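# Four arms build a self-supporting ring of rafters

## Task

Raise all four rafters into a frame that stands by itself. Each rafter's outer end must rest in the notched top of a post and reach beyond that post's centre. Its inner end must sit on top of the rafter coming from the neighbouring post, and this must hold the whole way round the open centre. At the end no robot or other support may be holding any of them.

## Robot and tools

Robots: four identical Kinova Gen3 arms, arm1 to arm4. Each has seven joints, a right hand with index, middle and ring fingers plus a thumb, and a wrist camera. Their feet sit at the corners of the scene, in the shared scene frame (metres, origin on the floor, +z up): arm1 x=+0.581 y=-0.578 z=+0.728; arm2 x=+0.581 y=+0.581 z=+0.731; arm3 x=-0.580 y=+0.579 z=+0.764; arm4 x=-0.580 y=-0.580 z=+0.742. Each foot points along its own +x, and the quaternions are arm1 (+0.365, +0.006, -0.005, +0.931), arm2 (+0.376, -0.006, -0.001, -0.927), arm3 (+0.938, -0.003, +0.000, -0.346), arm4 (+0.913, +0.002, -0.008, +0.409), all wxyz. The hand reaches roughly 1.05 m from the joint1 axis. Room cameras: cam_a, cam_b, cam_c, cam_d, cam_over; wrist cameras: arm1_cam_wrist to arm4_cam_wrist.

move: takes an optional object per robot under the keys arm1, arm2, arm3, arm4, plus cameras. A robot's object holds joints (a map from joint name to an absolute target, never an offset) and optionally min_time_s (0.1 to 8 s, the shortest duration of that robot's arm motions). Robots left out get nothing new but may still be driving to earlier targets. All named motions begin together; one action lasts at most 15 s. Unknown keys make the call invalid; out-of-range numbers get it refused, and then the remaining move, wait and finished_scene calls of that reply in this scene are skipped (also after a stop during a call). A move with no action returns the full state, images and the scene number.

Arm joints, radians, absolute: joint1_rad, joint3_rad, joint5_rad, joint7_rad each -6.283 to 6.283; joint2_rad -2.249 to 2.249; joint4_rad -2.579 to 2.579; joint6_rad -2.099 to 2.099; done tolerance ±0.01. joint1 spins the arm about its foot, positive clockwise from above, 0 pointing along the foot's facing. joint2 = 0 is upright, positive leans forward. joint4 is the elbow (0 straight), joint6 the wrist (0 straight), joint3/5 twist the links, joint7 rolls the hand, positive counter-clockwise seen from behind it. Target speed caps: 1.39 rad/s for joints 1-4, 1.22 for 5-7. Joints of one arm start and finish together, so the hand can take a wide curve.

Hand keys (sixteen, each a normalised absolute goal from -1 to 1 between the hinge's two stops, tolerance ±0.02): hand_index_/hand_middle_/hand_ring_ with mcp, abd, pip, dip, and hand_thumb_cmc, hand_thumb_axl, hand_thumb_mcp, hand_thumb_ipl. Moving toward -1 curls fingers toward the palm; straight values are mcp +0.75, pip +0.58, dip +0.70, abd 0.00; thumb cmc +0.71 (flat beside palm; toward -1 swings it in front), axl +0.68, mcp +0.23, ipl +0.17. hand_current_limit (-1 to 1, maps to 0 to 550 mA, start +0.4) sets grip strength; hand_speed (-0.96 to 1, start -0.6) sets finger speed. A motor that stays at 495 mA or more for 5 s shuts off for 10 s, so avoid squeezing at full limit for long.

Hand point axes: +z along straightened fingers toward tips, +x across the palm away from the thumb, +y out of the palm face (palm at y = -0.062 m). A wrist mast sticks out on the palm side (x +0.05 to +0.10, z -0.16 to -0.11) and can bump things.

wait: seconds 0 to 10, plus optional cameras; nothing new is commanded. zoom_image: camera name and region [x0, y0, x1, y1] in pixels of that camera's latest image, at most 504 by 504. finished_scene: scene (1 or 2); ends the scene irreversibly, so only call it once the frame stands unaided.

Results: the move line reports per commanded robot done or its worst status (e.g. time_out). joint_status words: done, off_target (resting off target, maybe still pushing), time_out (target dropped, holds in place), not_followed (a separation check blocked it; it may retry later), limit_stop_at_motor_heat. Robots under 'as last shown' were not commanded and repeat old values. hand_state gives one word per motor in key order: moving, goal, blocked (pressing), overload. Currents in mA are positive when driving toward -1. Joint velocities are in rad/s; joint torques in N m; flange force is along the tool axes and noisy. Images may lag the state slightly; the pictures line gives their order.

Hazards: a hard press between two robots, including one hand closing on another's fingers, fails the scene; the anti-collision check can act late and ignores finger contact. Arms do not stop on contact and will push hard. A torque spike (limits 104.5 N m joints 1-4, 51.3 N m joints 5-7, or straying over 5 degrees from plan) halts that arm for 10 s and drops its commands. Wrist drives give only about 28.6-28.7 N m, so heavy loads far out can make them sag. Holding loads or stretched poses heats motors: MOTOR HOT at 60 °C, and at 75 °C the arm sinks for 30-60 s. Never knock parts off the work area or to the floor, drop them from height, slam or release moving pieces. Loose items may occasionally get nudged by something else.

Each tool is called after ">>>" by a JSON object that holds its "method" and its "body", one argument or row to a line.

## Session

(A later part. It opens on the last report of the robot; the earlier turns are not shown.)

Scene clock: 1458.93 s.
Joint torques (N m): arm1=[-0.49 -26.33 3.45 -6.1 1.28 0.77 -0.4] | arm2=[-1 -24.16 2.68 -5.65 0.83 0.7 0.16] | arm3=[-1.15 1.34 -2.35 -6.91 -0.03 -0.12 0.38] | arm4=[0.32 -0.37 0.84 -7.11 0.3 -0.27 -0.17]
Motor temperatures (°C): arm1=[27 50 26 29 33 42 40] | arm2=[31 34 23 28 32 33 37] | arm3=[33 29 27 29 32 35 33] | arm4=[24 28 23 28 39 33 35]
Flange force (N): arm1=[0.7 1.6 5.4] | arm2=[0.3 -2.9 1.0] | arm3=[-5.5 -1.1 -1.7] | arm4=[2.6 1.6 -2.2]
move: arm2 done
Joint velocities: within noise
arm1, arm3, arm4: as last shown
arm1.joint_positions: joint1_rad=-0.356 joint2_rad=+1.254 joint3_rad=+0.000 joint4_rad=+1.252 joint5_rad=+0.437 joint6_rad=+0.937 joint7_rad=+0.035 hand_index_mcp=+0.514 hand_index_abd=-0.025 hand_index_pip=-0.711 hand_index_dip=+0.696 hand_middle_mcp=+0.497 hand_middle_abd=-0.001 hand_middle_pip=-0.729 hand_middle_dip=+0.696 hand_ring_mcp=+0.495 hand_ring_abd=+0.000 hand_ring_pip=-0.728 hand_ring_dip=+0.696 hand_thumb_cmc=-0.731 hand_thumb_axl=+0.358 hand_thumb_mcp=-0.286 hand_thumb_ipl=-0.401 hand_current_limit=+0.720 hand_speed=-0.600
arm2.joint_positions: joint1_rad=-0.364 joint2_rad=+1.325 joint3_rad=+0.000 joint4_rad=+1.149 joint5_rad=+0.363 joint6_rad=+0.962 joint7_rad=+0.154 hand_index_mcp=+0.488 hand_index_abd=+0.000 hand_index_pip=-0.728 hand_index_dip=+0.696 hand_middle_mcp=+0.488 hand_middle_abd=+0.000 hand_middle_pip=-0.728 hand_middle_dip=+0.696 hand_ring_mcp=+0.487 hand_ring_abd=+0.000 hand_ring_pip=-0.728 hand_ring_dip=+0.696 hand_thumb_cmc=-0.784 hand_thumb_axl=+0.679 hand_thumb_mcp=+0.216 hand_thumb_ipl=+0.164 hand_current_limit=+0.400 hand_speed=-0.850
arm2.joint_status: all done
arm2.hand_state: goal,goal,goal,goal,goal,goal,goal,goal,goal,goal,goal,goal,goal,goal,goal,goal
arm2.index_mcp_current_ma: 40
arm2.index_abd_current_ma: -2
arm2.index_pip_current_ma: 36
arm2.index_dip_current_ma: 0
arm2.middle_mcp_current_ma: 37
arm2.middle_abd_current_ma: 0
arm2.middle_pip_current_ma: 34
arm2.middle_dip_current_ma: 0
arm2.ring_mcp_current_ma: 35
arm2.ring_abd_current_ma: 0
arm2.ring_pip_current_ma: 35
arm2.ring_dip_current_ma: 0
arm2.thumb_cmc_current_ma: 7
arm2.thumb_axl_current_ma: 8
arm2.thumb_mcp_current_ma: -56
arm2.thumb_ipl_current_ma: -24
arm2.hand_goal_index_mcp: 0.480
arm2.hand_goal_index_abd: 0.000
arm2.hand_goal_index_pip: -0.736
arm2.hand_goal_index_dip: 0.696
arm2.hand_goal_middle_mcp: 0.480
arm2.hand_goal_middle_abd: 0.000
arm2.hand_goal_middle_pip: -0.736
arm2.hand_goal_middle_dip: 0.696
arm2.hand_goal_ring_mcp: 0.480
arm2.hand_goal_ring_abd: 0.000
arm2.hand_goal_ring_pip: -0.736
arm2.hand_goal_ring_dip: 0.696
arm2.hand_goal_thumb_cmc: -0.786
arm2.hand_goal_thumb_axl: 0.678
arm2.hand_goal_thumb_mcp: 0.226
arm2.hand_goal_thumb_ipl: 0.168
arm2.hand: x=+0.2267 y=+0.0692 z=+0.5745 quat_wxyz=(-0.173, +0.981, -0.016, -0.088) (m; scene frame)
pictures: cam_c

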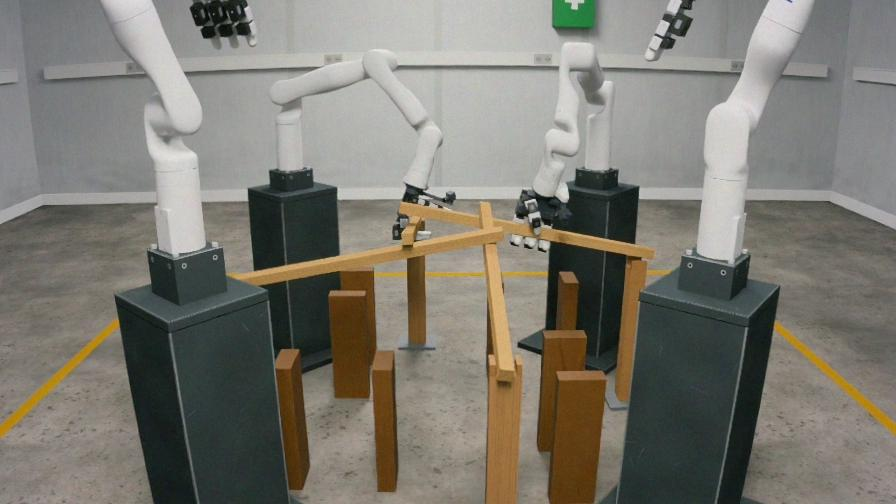

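>>> {"method": "move", "body": {
  "arm2": {"joints":{"hand_index_pip":0.577,"hand_middle_pip":0.577,"hand_ring_pip":0.577}},
  "cameras": ["cam_a","cam_b","cam_c","cam_d"]
}}

>>> {"method": "zoom_image", "body": {
  "camera": "cam_c",
  "region": [380, 200, 460, 260]
}}

>>> {"method": "zoom_image", "body": {
  "camera": "cam_a",
  "region": [450, 300, 540, 400]
}}

>>> {"method": "zoom_image", "body": {
  "camera": "cam_b",
  "region": [380, 190, 500, 250]
}}

Scene clock: 1468.43 s.
Joint torques (N m): arm1=[-0.45 -26.46 3.53 -6.15 1.33 0.76 -0.43] | arm2=[-1.22 -24.12 2.51 -5.95 0.77 0.43 0.17] | arm3=[-1.15 1.4 -2.27 -6.94 -0.1 -0.16 0.32] | arm4=[0.29 -0.5 0.92 -7.09 0.29 -0.23 -0.15]
Motor temperatures (°C): arm1=[27 50 26 29 33 42 40] | arm2=[31 34 23 28 32 33 37] | arm3=[33 29 27 29 32 35 33] | arm4=[24 28 23 28 39 33 35]
Flange force (N): arm1=[0.7 1.7 5.5] | arm2=[0.3 -3.9 0.6] | arm3=[-5.5 -1.3 -1.6] | arm4=[2.8 2.0 -2.3]
move: arm2 done
Joint velocities: within noise
arm1, arm3, arm4: as last shown
arm2.joint_positions: joint1_rad=-0.364 joint2_rad=+1.325 joint3_rad=+0.000 joint4_rad=+1.149 joint5_rad=+0.363 joint6_rad=+0.962 joint7_rad=+0.154 hand_index_mcp=+0.485 hand_index_abd=+0.000 hand_index_pip=+0.575 hand_index_dip=+0.696 hand_middle_mcp=+0.485 hand_middle_abd=+0.000 hand_middle_pip=+0.575 hand_middle_dip=+0.696 hand_ring_mcp=+0.484 hand_ring_abd=+0.000 hand_ring_pip=+0.575 hand_ring_dip=+0.696 hand_thumb_cmc=-0.784 hand_thumb_axl=+0.679 hand_thumb_mcp=+0.216 hand_thumb_ipl=+0.164 hand_current_limit=+0.400 hand_speed=-0.850
arm2.joint_status: all done
arm2.hand_state: goal,goal,goal,goal,goal,goal,goal,goal,goal,goal,goal,goal,goal,goal,goal,goal
arm2.index_mcp_current_ma: 24
arm2.index_abd_current_ma: -2
arm2.index_pip_current_ma: -15
arm2.index_dip_current_ma: 0
arm2.middle_mcp_current_ma: 22
arm2.middle_abd_current_ma: 0
arm2.middle_pip_current_ma: -14
arm2.middle_dip_current_ma: 0
arm2.ring_mcp_current_ma: 20
arm2.ring_abd_current_ma: 0
arm2.ring_pip_current_ma: -15
arm2.ring_dip_current_ma: 0
arm2.thumb_cmc_current_ma: 7
arm2.thumb_axl_current_ma: 8
arm2.thumb_mcp_current_ma: -56
arm2.thumb_ipl_current_ma: -24
arm2.hand_goal_index_mcp: 0.480
arm2.hand_goal_index_abd: 0.000
arm2.hand_goal_index_pip: 0.578
arm2.hand_goal_index_dip: 0.696
arm2.hand_goal_middle_mcp: 0.480
arm2.hand_goal_middle_abd: 0.000
arm2.hand_goal_middle_pip: 0.578
arm2.hand_goal_middle_dip: 0.696
arm2.hand_goal_ring_mcp: 0.480
arm2.hand_goal_ring_abd: 0.000
arm2.hand_goal_ring_pip: 0.578
arm2.hand_goal_ring_dip: 0.696
arm2.hand_goal_thumb_cmc: -0.786
arm2.hand_goal_thumb_axl: 0.678
arm2.hand_goal_thumb_mcp: 0.226
arm2.hand_goal_thumb_ipl: 0.168
arm2.hand: x=+0.2267 y=+0.0692 z=+0.5745 quat_wxyz=(-0.173, +0.981, -0.016, -0.088) (m; scene frame)
pictures: cam_a, cam_b, cam_c, cam_d

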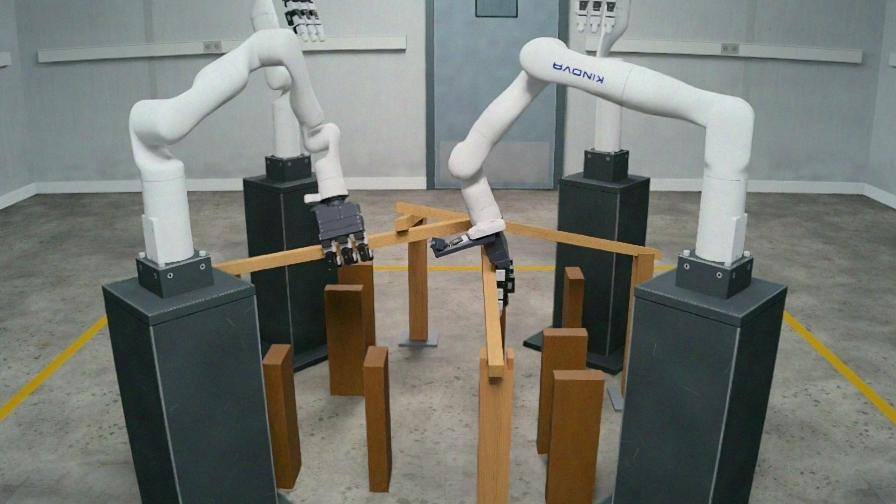

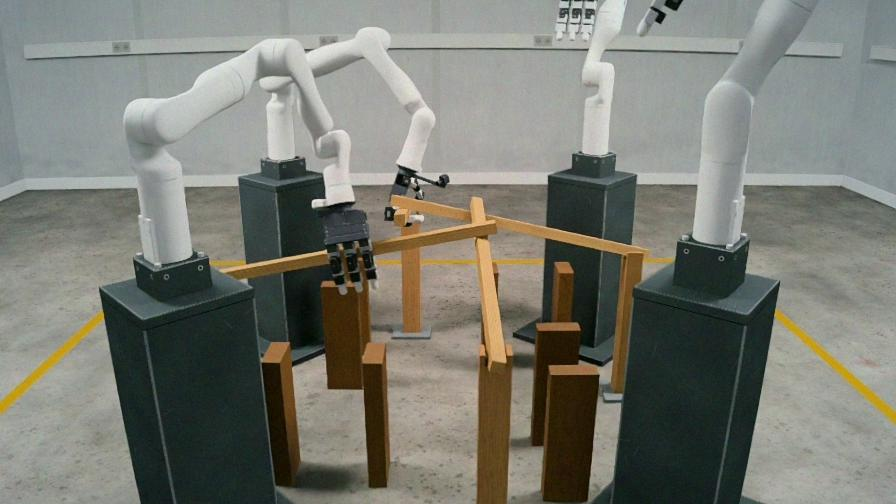

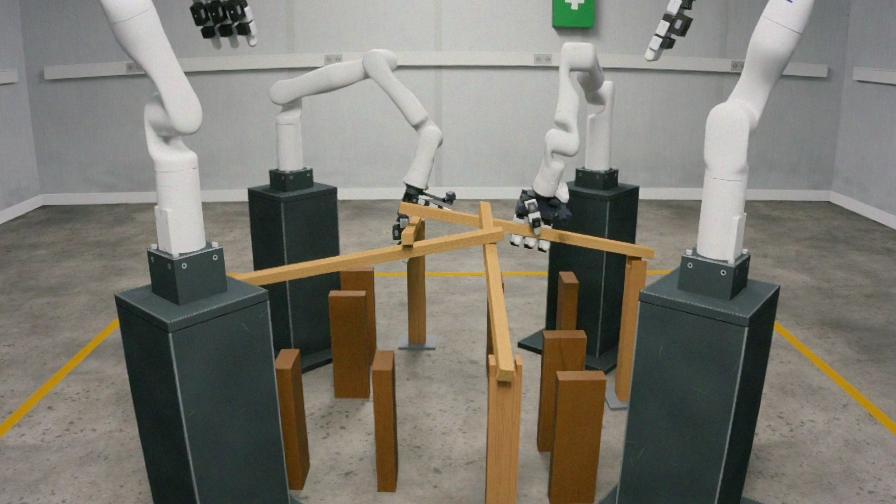

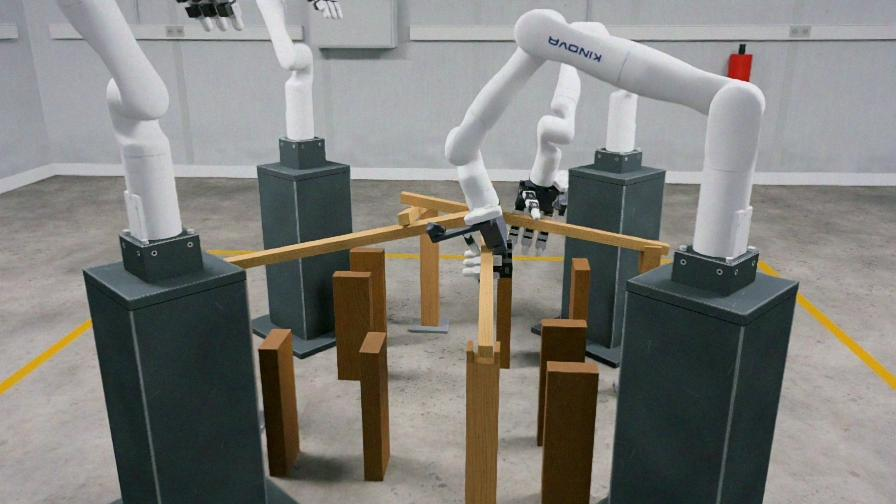

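Scaled by 6.300 from the camera's 896x504 image, which has a finer 1280x720 frame.

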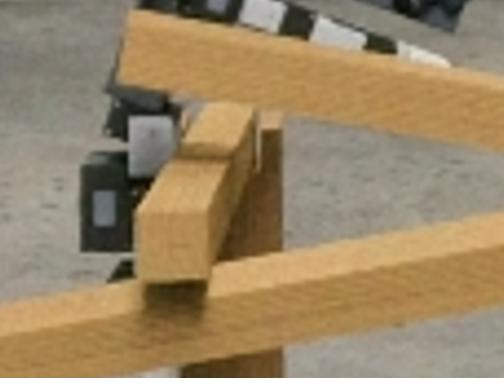

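Scaled by 5.040 from the camera's 896x504 image, which has a finer 1280x720 frame.

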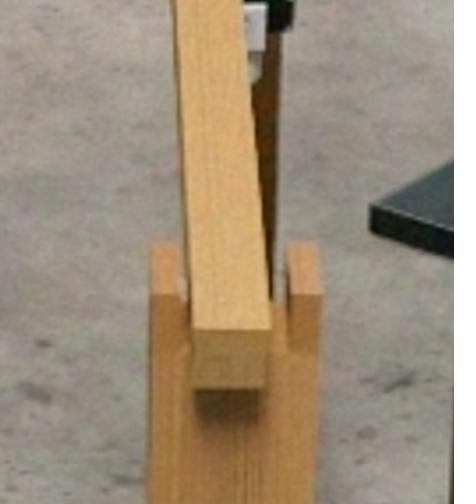

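Scaled by 4.200 from the camera's 896x504 image, which has a finer 1280x720 frame.

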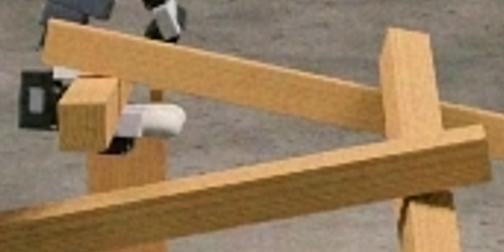

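>>> {"method": "move", "body": {
  "arm2": {"joints":{"joint1_rad":-0.3509,"joint2_rad":1.3004,"joint3_rad":0,"joint4_rad":1.2266,"joint5_rad":0.3817,"joint6_rad":0.9099,"joint7_rad":0.1392},"min_time_s":1.5},
  "cameras": ["cam_a"]
}}

>>> {"method": "move", "body": {
  "arm2": {"joints":{"joint1_rad":-0.3961,"joint2_rad":0.9669,"joint3_rad":0,"joint4_rad":1.3606,"joint5_rad":0.3216,"joint6_rad":1.1071,"joint7_rad":0.1874},"min_time_s":2},
  "cameras": ["cam_a","cam_c"]
}}

>>> {"method": "move", "body": {
  "arm2": {"joints":{"joint1_rad":-0.2,"joint2_rad":0.35,"joint3_rad":0,"joint4_rad":1.413,"joint5_rad":0.15,"joint6_rad":1.45,"joint7_rad":0.2},"min_time_s":1.5}
}}

>>> {"method": "move", "body": {
  "arm2": {"joints":{"joint1_rad":0.439,"joint2_rad":-0.42,"joint3_rad":0,"joint4_rad":1.413,"joint5_rad":0,"joint6_rad":1.98,"joint7_rad":0.2,"hand_speed":-0.6},"min_time_s":2},
  "cameras": ["cam_a","cam_b","cam_c","cam_d","cam_over"]
}}

Scene clock: 1505.37 s.
Joint torques (N m): arm1=[-0.46 -26.25 3.46 -6.09 1.27 0.8 -0.39] | arm2=[-0.81 -23.48 2.83 -4.87 0.78 1.01 0.15] | arm3=[-1.2 1.38 -2.22 -6.88 -0.11 -0.15 0.31] | arm4=[0.3 -0.49 0.76 -7.08 0.28 -0.24 -0.18]
Motor temperatures (°C): arm1=[27 50 26 30 33 42 40] | arm2=[31 36 23 28 32 33 37] | arm3=[33 29 27 29 32 35 33] | arm4=[24 28 23 28 39 33 35]
Flange force (N): arm1=[0.7 1.4 5.3] | arm2=[0.1 -1.8 1.0] | arm3=[-5.3 -1.2 -1.8] | arm4=[2.2 1.8 -2.4]
move: arm2 done
Joint velocities: within noise
arm1, arm3, arm4: as last shown
arm1.joint_positions: joint1_rad=-0.356 joint2_rad=+1.254 joint3_rad=+0.000 joint4_rad=+1.252 joint5_rad=+0.437 joint6_rad=+0.937 joint7_rad=+0.035 hand_index_mcp=+0.514 hand_index_abd=-0.025 hand_index_pip=-0.711 hand_index_dip=+0.696 hand_middle_mcp=+0.497 hand_middle_abd=-0.001 hand_middle_pip=-0.729 hand_middle_dip=+0.696 hand_ring_mcp=+0.496 hand_ring_abd=+0.000 hand_ring_pip=-0.728 hand_ring_dip=+0.696 hand_thumb_cmc=-0.730 hand_thumb_axl=+0.358 hand_thumb_mcp=-0.286 hand_thumb_ipl=-0.401 hand_current_limit=+0.720 hand_speed=-0.600
arm2.joint_positions: joint1_rad=-0.351 joint2_rad=+1.300 joint3_rad=+0.000 joint4_rad=+1.227 joint5_rad=+0.382 joint6_rad=+0.910 joint7_rad=+0.139 hand_index_mcp=+0.481 hand_index_abd=+0.000 hand_index_pip=+0.575 hand_index_dip=+0.696 hand_middle_mcp=+0.481 hand_middle_abd=+0.000 hand_middle_pip=+0.575 hand_middle_dip=+0.696 hand_ring_mcp=+0.481 hand_ring_abd=+0.000 hand_ring_pip=+0.575 hand_ring_dip=+0.696 hand_thumb_cmc=-0.784 hand_thumb_axl=+0.679 hand_thumb_mcp=+0.216 hand_thumb_ipl=+0.164 hand_current_limit=+0.400 hand_speed=-0.850
arm2.joint_status: all done
arm2.hand_state: goal,goal,goal,goal,goal,goal,goal,goal,goal,goal,goal,goal,goal,goal,goal,goal
arm2.index_mcp_current_ma: 7
arm2.index_abd_current_ma: -2
arm2.index_pip_current_ma: -15
arm2.index_dip_current_ma: 0
arm2.middle_mcp_current_ma: 6
arm2.middle_abd_current_ma: 0
arm2.middle_pip_current_ma: -14
arm2.middle_dip_current_ma: 0
arm2.ring_mcp_current_ma: 6
arm2.ring_abd_current_ma: 0
arm2.ring_pip_current_ma: -14
arm2.ring_dip_current_ma: 0
arm2.thumb_cmc_current_ma: 7
arm2.thumb_axl_current_ma: 8
arm2.thumb_mcp_current_ma: -56
arm2.thumb_ipl_current_ma: -24
arm2.hand_goal_index_mcp: 0.480
arm2.hand_goal_index_abd: 0.000
arm2.hand_goal_index_pip: 0.578
arm2.hand_goal_index_dip: 0.696
arm2.hand_goal_middle_mcp: 0.480
arm2.hand_goal_middle_abd: 0.000
arm2.hand_goal_middle_pip: 0.578
arm2.hand_goal_middle_dip: 0.696
arm2.hand_goal_ring_mcp: 0.480
arm2.hand_goal_ring_abd: 0.000
arm2.hand_goal_ring_pip: 0.578
arm2.hand_goal_ring_dip: 0.696
arm2.hand_goal_thumb_cmc: -0.786
arm2.hand_goal_thumb_axl: 0.678
arm2.hand_goal_thumb_mcp: 0.226
arm2.hand_goal_thumb_ipl: 0.168
arm2.hand: x=+0.2268 y=+0.0873 z=+0.5745 quat_wxyz=(-0.173, +0.981, -0.016, -0.088) (m; scene frame)
pictures: cam_a

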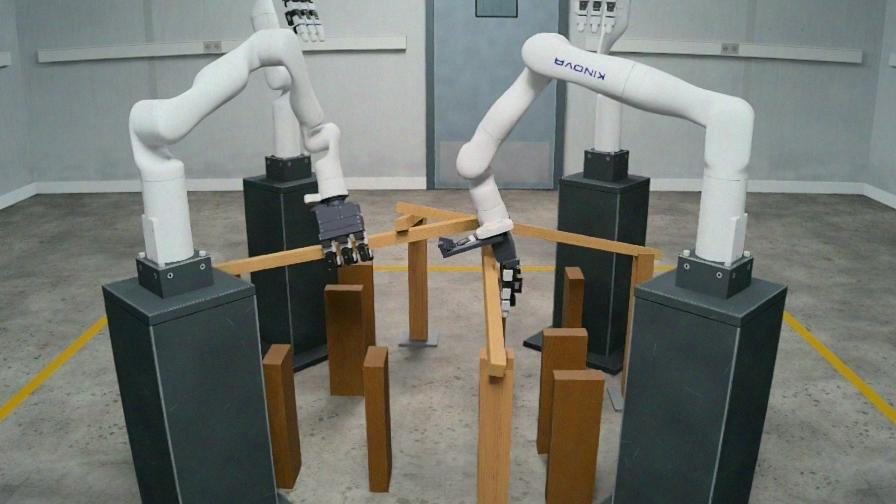

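Scene clock: 1507.67 s.
Joint torques (N m): arm1=[-0.46 -26.29 3.42 -6.08 1.28 0.78 -0.39] | arm2=[-0.79 -21.92 2.64 -6.13 0.89 0.98 0.15] | arm3=[-1.2 1.3 -2.31 -6.96 -0.11 -0.17 0.28] | arm4=[0.25 -0.45 0.88 -7.06 0.29 -0.24 -0.12]
Motor temperatures (°C): arm1=[27 50 26 30 33 42 40] | arm2=[31 36 23 28 32 33 37] | arm3=[33 29 27 29 32 35 33] | arm4=[24 28 23 28 39 33 35]
Flange force (N): arm1=[0.7 1.6 5.3] | arm2=[0.3 -1.7 1.8] | arm3=[-5.7 -1.2 -1.7] | arm4=[2.8 1.9 -2.4]
move: arm2 done
Joint velocities: within noise
arm1, arm3, arm4: as last shown
arm2.joint_positions: joint1_rad=-0.396 joint2_rad=+0.967 joint3_rad=+0.000 joint4_rad=+1.361 joint5_rad=+0.322 joint6_rad=+1.107 joint7_rad=+0.187 hand_index_mcp=+0.481 hand_index_abd=+0.000 hand_index_pip=+0.575 hand_index_dip=+0.696 hand_middle_mcp=+0.481 hand_middle_abd=+0.000 hand_middle_pip=+0.575 hand_middle_dip=+0.696 hand_ring_mcp=+0.481 hand_ring_abd=+0.000 hand_ring_pip=+0.575 hand_ring_dip=+0.696 hand_thumb_cmc=-0.785 hand_thumb_axl=+0.679 hand_thumb_mcp=+0.217 hand_thumb_ipl=+0.164 hand_current_limit=+0.400 hand_speed=-0.850
arm2.joint_status: all done
arm2.hand_state: goal,goal,goal,goal,goal,goal,goal,goal,goal,goal,goal,goal,goal,goal,goal,goal
arm2.index_mcp_current_ma: 6
arm2.index_abd_current_ma: -2
arm2.index_pip_current_ma: -14
arm2.index_dip_current_ma: 0
arm2.middle_mcp_current_ma: 5
arm2.middle_abd_current_ma: 0
arm2.middle_pip_current_ma: -14
arm2.middle_dip_current_ma: 0
arm2.ring_mcp_current_ma: 5
arm2.ring_abd_current_ma: 0
arm2.ring_pip_current_ma: -14
arm2.ring_dip_current_ma: 0
arm2.thumb_cmc_current_ma: 6
arm2.thumb_axl_current_ma: 8
arm2.thumb_mcp_current_ma: -55
arm2.thumb_ipl_current_ma: -23
arm2.hand_goal_index_mcp: 0.480
arm2.hand_goal_index_abd: 0.000
arm2.hand_goal_index_pip: 0.578
arm2.hand_goal_index_dip: 0.696
arm2.hand_goal_middle_mcp: 0.480
arm2.hand_goal_middle_abd: 0.000
arm2.hand_goal_middle_pip: 0.578
arm2.hand_goal_middle_dip: 0.696
arm2.hand_goal_ring_mcp: 0.480
arm2.hand_goal_ring_abd: 0.000
arm2.hand_goal_ring_pip: 0.578
arm2.hand_goal_ring_dip: 0.696
arm2.hand_goal_thumb_cmc: -0.786
arm2.hand_goal_thumb_axl: 0.678
arm2.hand_goal_thumb_mcp: 0.226
arm2.hand_goal_thumb_ipl: 0.168
arm2.hand: x=+0.2568 y=+0.0873 z=+0.7418 quat_wxyz=(-0.173, +0.981, -0.016, -0.088) (m; scene frame)
pictures: cam_a, cam_c

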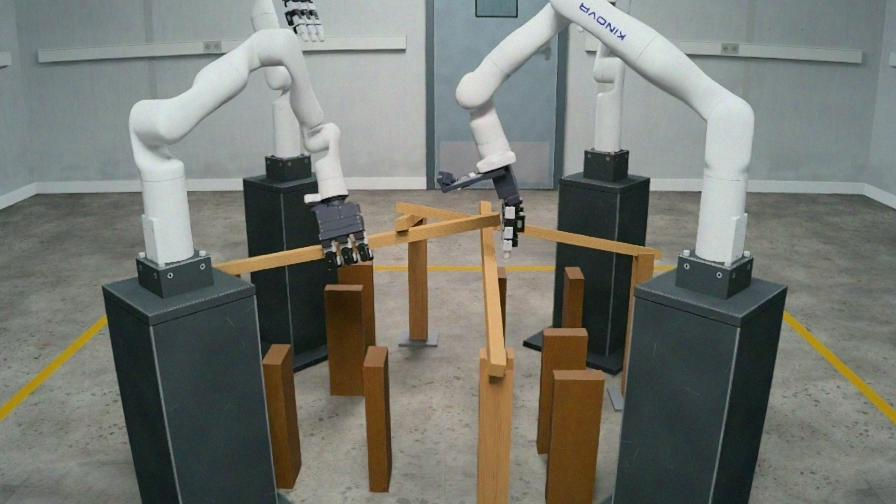

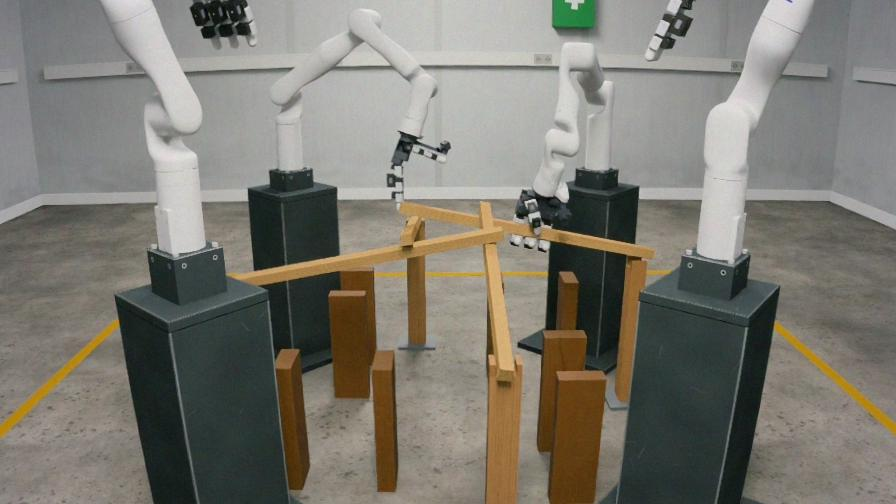

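Scene clock: 1509.53 s.
Joint torques (N m): arm1=[-0.49 -26.31 3.42 -6.08 1.28 0.81 -0.39] | arm2=[-0.88 -15.04 1.91 -8.91 0.7 0.25 0.16] | arm3=[-1.09 1.25 -2.3 -6.87 -0.09 -0.19 0.33] | arm4=[0.24 -0.47 0.92 -7.12 0.32 -0.21 -0.19]
Motor temperatures (°C): arm1=[27 50 26 30 33 42 40] | arm2=[31 36 23 28 32 33 37] | arm3=[33 29 27 29 32 35 33] | arm4=[24 28 23 28 39 33 35]
Flange force (N): arm1=[0.7 1.5 5.4] | arm2=[0.3 -1.7 2.9] | arm3=[-5.6 -1.0 -2.1] | arm4=[2.8 1.9 -2.1]
move: arm2 done
Joint velocities: within noise
arm1, arm4: as last shown
arm2.joint_positions: joint1_rad=-0.200 joint2_rad=+0.350 joint3_rad=+0.000 joint4_rad=+1.413 joint5_rad=+0.150 joint6_rad=+1.450 joint7_rad=+0.200 hand_index_mcp=+0.481 hand_index_abd=+0.000 hand_index_pip=+0.576 hand_index_dip=+0.696 hand_middle_mcp=+0.481 hand_middle_abd=+0.000 hand_middle_pip=+0.576 hand_middle_dip=+0.696 hand_ring_mcp=+0.481 hand_ring_abd=+0.000 hand_ring_pip=+0.576 hand_ring_dip=+0.696 hand_thumb_cmc=-0.785 hand_thumb_axl=+0.679 hand_thumb_mcp=+0.217 hand_thumb_ipl=+0.164 hand_current_limit=+0.400 hand_speed=-0.850
arm2.joint_status: all done
arm2.hand_state: goal,goal,goal,goal,goal,goal,goal,goal,goal,goal,goal,goal,goal,goal,goal,goal
arm2.index_mcp_current_ma: 5
arm2.index_abd_current_ma: -2
arm2.index_pip_current_ma: -10
arm2.index_dip_current_ma: 0
arm2.middle_mcp_current_ma: 5
arm2.middle_abd_current_ma: 0
arm2.middle_pip_current_ma: -10
arm2.middle_dip_current_ma: 0
arm2.ring_mcp_current_ma: 5
arm2.ring_abd_current_ma: 0
arm2.ring_pip_current_ma: -10
arm2.ring_dip_current_ma: 0
arm2.thumb_cmc_current_ma: 6
arm2.thumb_axl_current_ma: 8
arm2.thumb_mcp_current_ma: -55
arm2.thumb_ipl_current_ma: -23
arm2.hand_goal_index_mcp: 0.480
arm2.hand_goal_index_abd: 0.000
arm2.hand_goal_index_pip: 0.578
arm2.hand_goal_index_dip: 0.696
arm2.hand_goal_middle_mcp: 0.480
arm2.hand_goal_middle_abd: 0.000
arm2.hand_goal_middle_pip: 0.578
arm2.hand_goal_middle_dip: 0.696
arm2.hand_goal_ring_mcp: 0.480
arm2.hand_goal_ring_abd: 0.000
arm2.hand_goal_ring_pip: 0.578
arm2.hand_goal_ring_dip: 0.696
arm2.hand_goal_thumb_cmc: -0.786
arm2.hand_goal_thumb_axl: 0.678
arm2.hand_goal_thumb_mcp: 0.226
arm2.hand_goal_thumb_ipl: 0.168
arm2.hand: x=+0.2300 y=+0.1959 z=+1.0543 quat_wxyz=(-0.057, +0.979, -0.187, -0.058) (m; scene frame)
arm3.joint_positions: joint1_rad=-0.260 joint2_rad=-0.450 joint3_rad=+0.000 joint4_rad=+1.500 joint5_rad=+0.000 joint6_rad=+1.970 joint7_rad=+0.180 hand_index_mcp=+0.481 hand_index_abd=-0.001 hand_index_pip=+0.576 hand_index_dip=+0.696 hand_middle_mcp=+0.482 hand_middle_abd=+0.001 hand_middle_pip=+0.576 hand_middle_dip=+0.696 hand_ring_mcp=+0.481 hand_ring_abd=+0.001 hand_ring_pip=+0.576 hand_ring_dip=+0.696 hand_thumb_cmc=-0.785 hand_thumb_axl=+0.680 hand_thumb_mcp=+0.215 hand_thumb_ipl=+0.164 hand_current_limit=+0.400 hand_speed=-0.600
arm3.joint_status: not commanded
arm3.hand_state: goal,goal,goal,goal,goal,goal,goal,goal,goal,goal,goal,goal,goal,goal,goal,goal
arm3.index_mcp_current_ma: 0
arm3.index_abd_current_ma: 0
arm3.index_pip_current_ma: 0
arm3.index_dip_current_ma: 0
arm3.middle_mcp_current_ma: 0
arm3.middle_abd_current_ma: 0
arm3.middle_pip_current_ma: 0
arm3.middle_dip_current_ma: 0
arm3.ring_mcp_current_ma: 0
arm3.ring_abd_current_ma: 0
arm3.ring_pip_current_ma: 0
arm3.ring_dip_current_ma: 0
arm3.thumb_cmc_current_ma: 0
arm3.thumb_axl_current_ma: 1
arm3.thumb_mcp_current_ma: -11
arm3.thumb_ipl_current_ma: -2
arm3.hand_goal_index_mcp: 0.480
arm3.hand_goal_index_abd: 0.000
arm3.hand_goal_index_pip: 0.578
arm3.hand_goal_index_dip: 0.696
arm3.hand_goal_middle_mcp: 0.480
arm3.hand_goal_middle_abd: 0.000
arm3.hand_goal_middle_pip: 0.578
arm3.hand_goal_middle_dip: 0.696
arm3.hand_goal_ring_mcp: 0.480
arm3.hand_goal_ring_abd: 0.000
arm3.hand_goal_ring_pip: 0.578
arm3.hand_goal_ring_dip: 0.696
arm3.hand_goal_thumb_cmc: -0.786
arm3.hand_goal_thumb_axl: 0.678
arm3.hand_goal_thumb_mcp: 0.226
arm3.hand_goal_thumb_ipl: 0.168
arm3.hand: x=-0.3995 y=+0.4614 z=+1.2953 quat_wxyz=(+0.056, +0.793, +0.606, +0.025) (m; scene frame)
pictures: none

Scene clock: 1511.83 s.
Joint torques (N m): arm1=[-0.48 -26.28 3.42 -6.05 1.27 0.81 -0.35] | arm2=[-0.92 0.42 1.41 -8.29 0.29 -0.44 0.15] | arm3=[-1.18 1.32 -2.22 -6.89 -0.07 -0.2 0.36] | arm4=[0.31 -0.47 0.91 -7.11 0.33 -0.23 -0.18]
Motor temperatures (°C): arm1=[27 50 26 30 33 42 40] | arm2=[31 36 23 28 32 33 37] | arm3=[33 29 27 29 32 35 33] | arm4=[24 28 23 28 39 33 35]
Flange force (N): arm1=[0.7 1.6 5.4] | arm2=[6.9 0.7 3.2] | arm3=[-5.2 -1.1 -2.0] | arm4=[2.7 1.9 -2.2]
move: arm2 done
Joint velocities: within noise
arm1.joint_positions: joint1_rad=-0.356 joint2_rad=+1.254 joint3_rad=+0.000 joint4_rad=+1.252 joint5_rad=+0.437 joint6_rad=+0.937 joint7_rad=+0.035 hand_index_mcp=+0.514 hand_index_abd=-0.025 hand_index_pip=-0.711 hand_index_dip=+0.696 hand_middle_mcp=+0.497 hand_middle_abd=-0.001 hand_middle_pip=-0.729 hand_middle_dip=+0.696 hand_ring_mcp=+0.496 hand_ring_abd=+0.000 hand_ring_pip=-0.728 hand_ring_dip=+0.696 hand_thumb_cmc=-0.730 hand_thumb_axl=+0.358 hand_thumb_mcp=-0.286 hand_thumb_ipl=-0.401 hand_current_limit=+0.720 hand_speed=-0.600
arm1.joint_status: not commanded
arm1.hand_state: blocked,blocked,blocked,goal,goal,goal,goal,goal,goal,goal,goal,goal,blocked,blocked,blocked,blocked
arm1.index_mcp_current_ma: 27
arm1.index_abd_current_ma: -10
arm1.index_pip_current_ma: 13
arm1.index_dip_current_ma: 0
arm1.middle_mcp_current_ma: 7
arm1.middle_abd_current_ma: 0
arm1.middle_pip_current_ma: 1
arm1.middle_dip_current_ma: 0
arm1.ring_mcp_current_ma: 6
arm1.ring_abd_current_ma: 0
arm1.ring_pip_current_ma: 2
arm1.ring_dip_current_ma: 0
arm1.thumb_cmc_current_ma: 60
arm1.thumb_axl_current_ma: -15
arm1.thumb_mcp_current_ma: 473
arm1.thumb_ipl_current_ma: 473
arm1.hand_goal_index_mcp: 0.480
arm1.hand_goal_index_abd: 0.000
arm1.hand_goal_index_pip: -0.736
arm1.hand_goal_index_dip: 0.696
arm1.hand_goal_middle_mcp: 0.480
arm1.hand_goal_middle_abd: 0.000
arm1.hand_goal_middle_pip: -0.736
arm1.hand_goal_middle_dip: 0.696
arm1.hand_goal_ring_mcp: 0.480
arm1.hand_goal_ring_abd: 0.000
arm1.hand_goal_ring_pip: -0.736
arm1.hand_goal_ring_dip: 0.696
arm1.hand_goal_thumb_cmc: -0.786
arm1.hand_goal_thumb_axl: 0.380
arm1.hand_goal_thumb_mcp: -0.500
arm1.hand_goal_thumb_ipl: -0.600
arm1.hand: x=+0.0732 y=-0.2333 z=+0.6013 quat_wxyz=(+0.210, -0.675, +0.706, -0.033) (m; scene frame)
arm2.joint_positions: joint1_rad=+0.439 joint2_rad=-0.420 joint3_rad=+0.000 joint4_rad=+1.413 joint5_rad=+0.000 joint6_rad=+1.980 joint7_rad=+0.200 hand_index_mcp=+0.482 hand_index_abd=+0.000 hand_index_pip=+0.576 hand_index_dip=+0.696 hand_middle_mcp=+0.482 hand_middle_abd=+0.000 hand_middle_pip=+0.576 hand_middle_dip=+0.696 hand_ring_mcp=+0.482 hand_ring_abd=+0.000 hand_ring_pip=+0.576 hand_ring_dip=+0.696 hand_thumb_cmc=-0.785 hand_thumb_axl=+0.679 hand_thumb_mcp=+0.217 hand_thumb_ipl=+0.164 hand_current_limit=+0.400 hand_speed=-0.600
arm2.joint_status: all done
arm2.hand_state: goal,goal,goal,goal,goal,goal,goal,goal,goal,goal,goal,goal,goal,goal,goal,goal
arm2.index_mcp_current_ma: 9
arm2.index_abd_current_ma: -2
arm2.index_pip_current_ma: -7
arm2.index_dip_current_ma: 0
arm2.middle_mcp_current_ma: 9
arm2.middle_abd_current_ma: 0
arm2.middle_pip_current_ma: -7
arm2.middle_dip_current_ma: 0
arm2.ring_mcp_current_ma: 9
arm2.ring_abd_current_ma: 0
arm2.ring_pip_current_ma: -7
arm2.ring_dip_current_ma: 0
arm2.thumb_cmc_current_ma: 5
arm2.thumb_axl_current_ma: 8
arm2.thumb_mcp_current_ma: -55
arm2.thumb_ipl_current_ma: -23
arm2.hand_goal_index_mcp: 0.480
arm2.hand_goal_index_abd: 0.000
arm2.hand_goal_index_pip: 0.578
arm2.hand_goal_index_dip: 0.696
arm2.hand_goal_middle_mcp: 0.480
arm2.hand_goal_middle_abd: 0.000
arm2.hand_goal_middle_pip: 0.578
arm2.hand_goal_middle_dip: 0.696
arm2.hand_goal_ring_mcp: 0.480
arm2.hand_goal_ring_abd: 0.000
arm2.hand_goal_ring_pip: 0.578
arm2.hand_goal_ring_dip: 0.696
arm2.hand_goal_thumb_cmc: -0.786
arm2.hand_goal_thumb_axl: 0.678
arm2.hand_goal_thumb_mcp: 0.226
arm2.hand_goal_thumb_ipl: 0.168
arm2.hand: x=+0.3603 y=+0.5390 z=+1.2917 quat_wxyz=(+0.069, +0.864, -0.495, -0.058) (m; scene frame)
arm3, arm4: as last shown
pictures: cam_a, cam_b, cam_c, cam_d, cam_over

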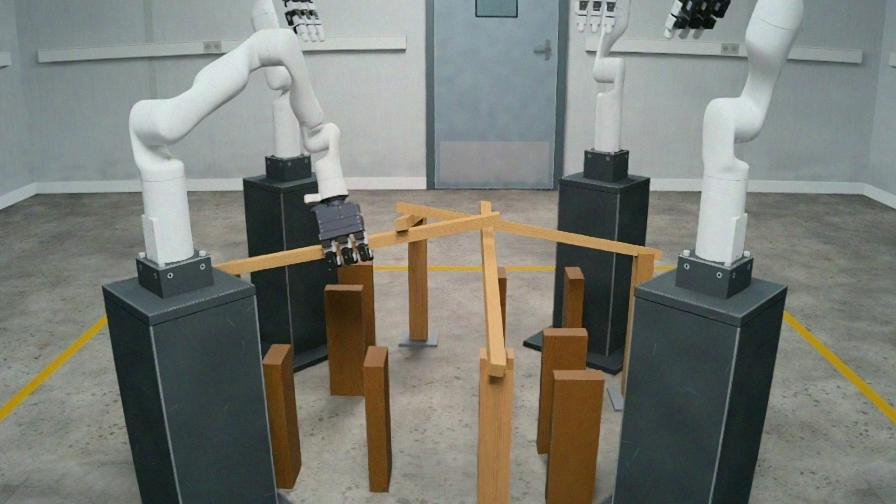

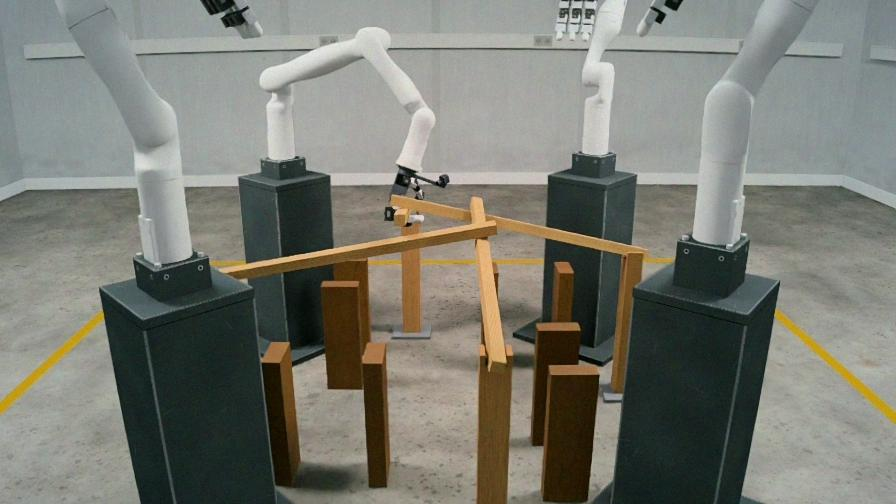

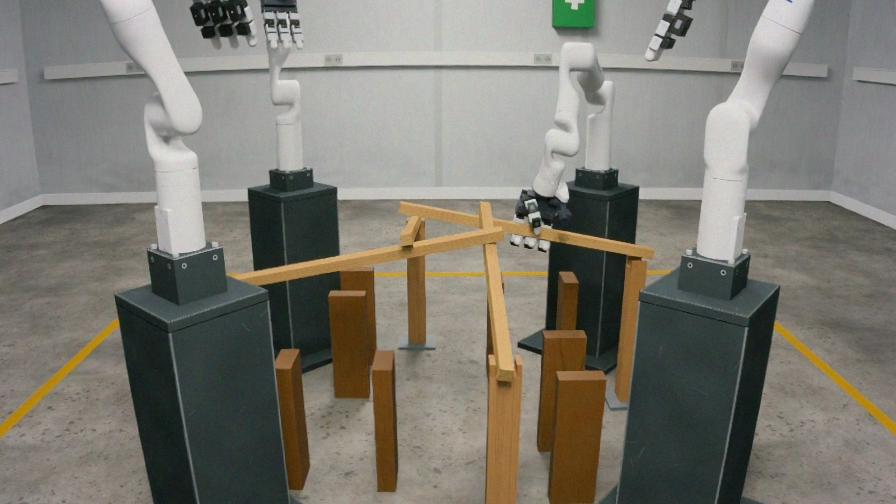

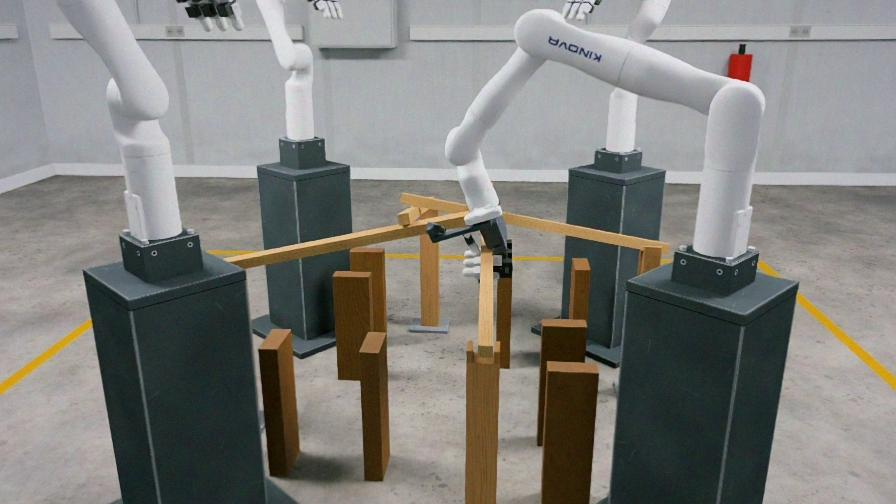

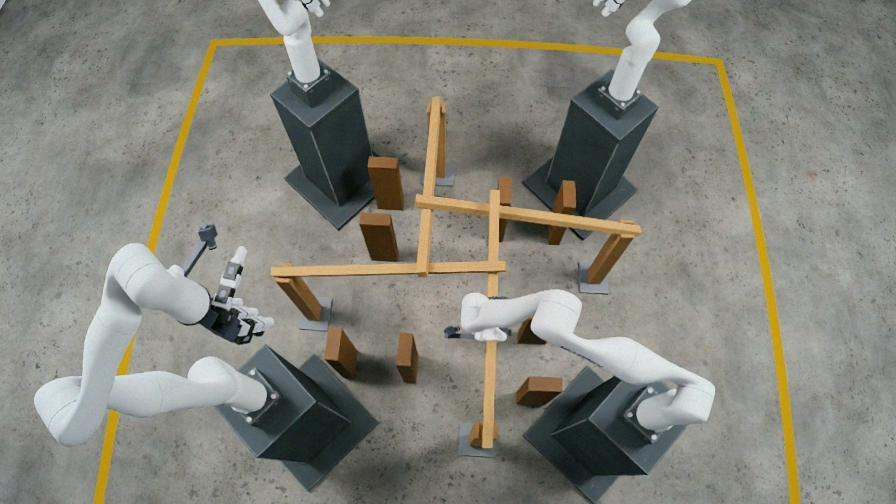

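>>> {"method": "zoom_image", "body": {
  "camera": "cam_d",
  "region": [440, 300, 530, 400]
}}

>>> {"method": "zoom_image", "body": {
  "camera": "cam_a",
  "region": [380, 180, 540, 260]
}}

>>> {"method": "zoom_image", "body": {
  "camera": "cam_c",
  "region": [600, 220, 700, 280]
}}

Scaled by 5.040 from the camera's 896x504 image, which has a finer 1280x720 frame.

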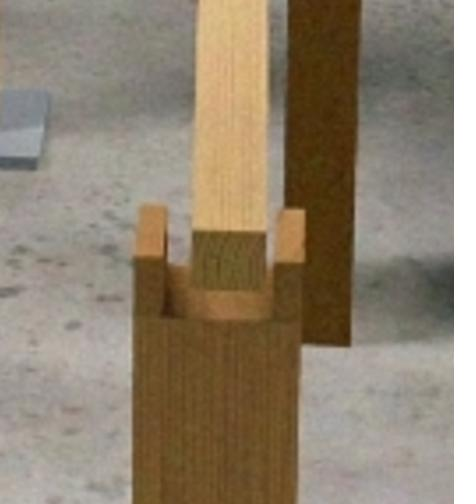

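Scaled by 3.150 from the camera's 896x504 image, which has a finer 1280x720 frame.

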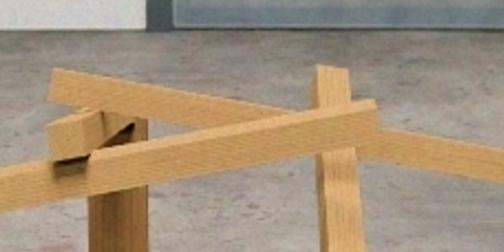

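Scaled by 5.040 from the camera's 896x504 image, which has a finer 1280x720 frame.

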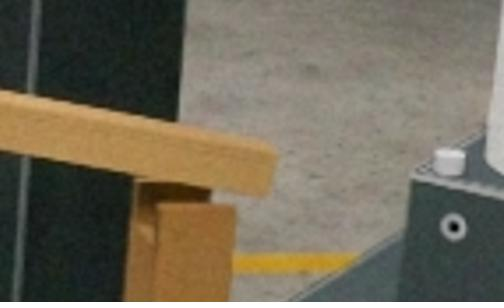

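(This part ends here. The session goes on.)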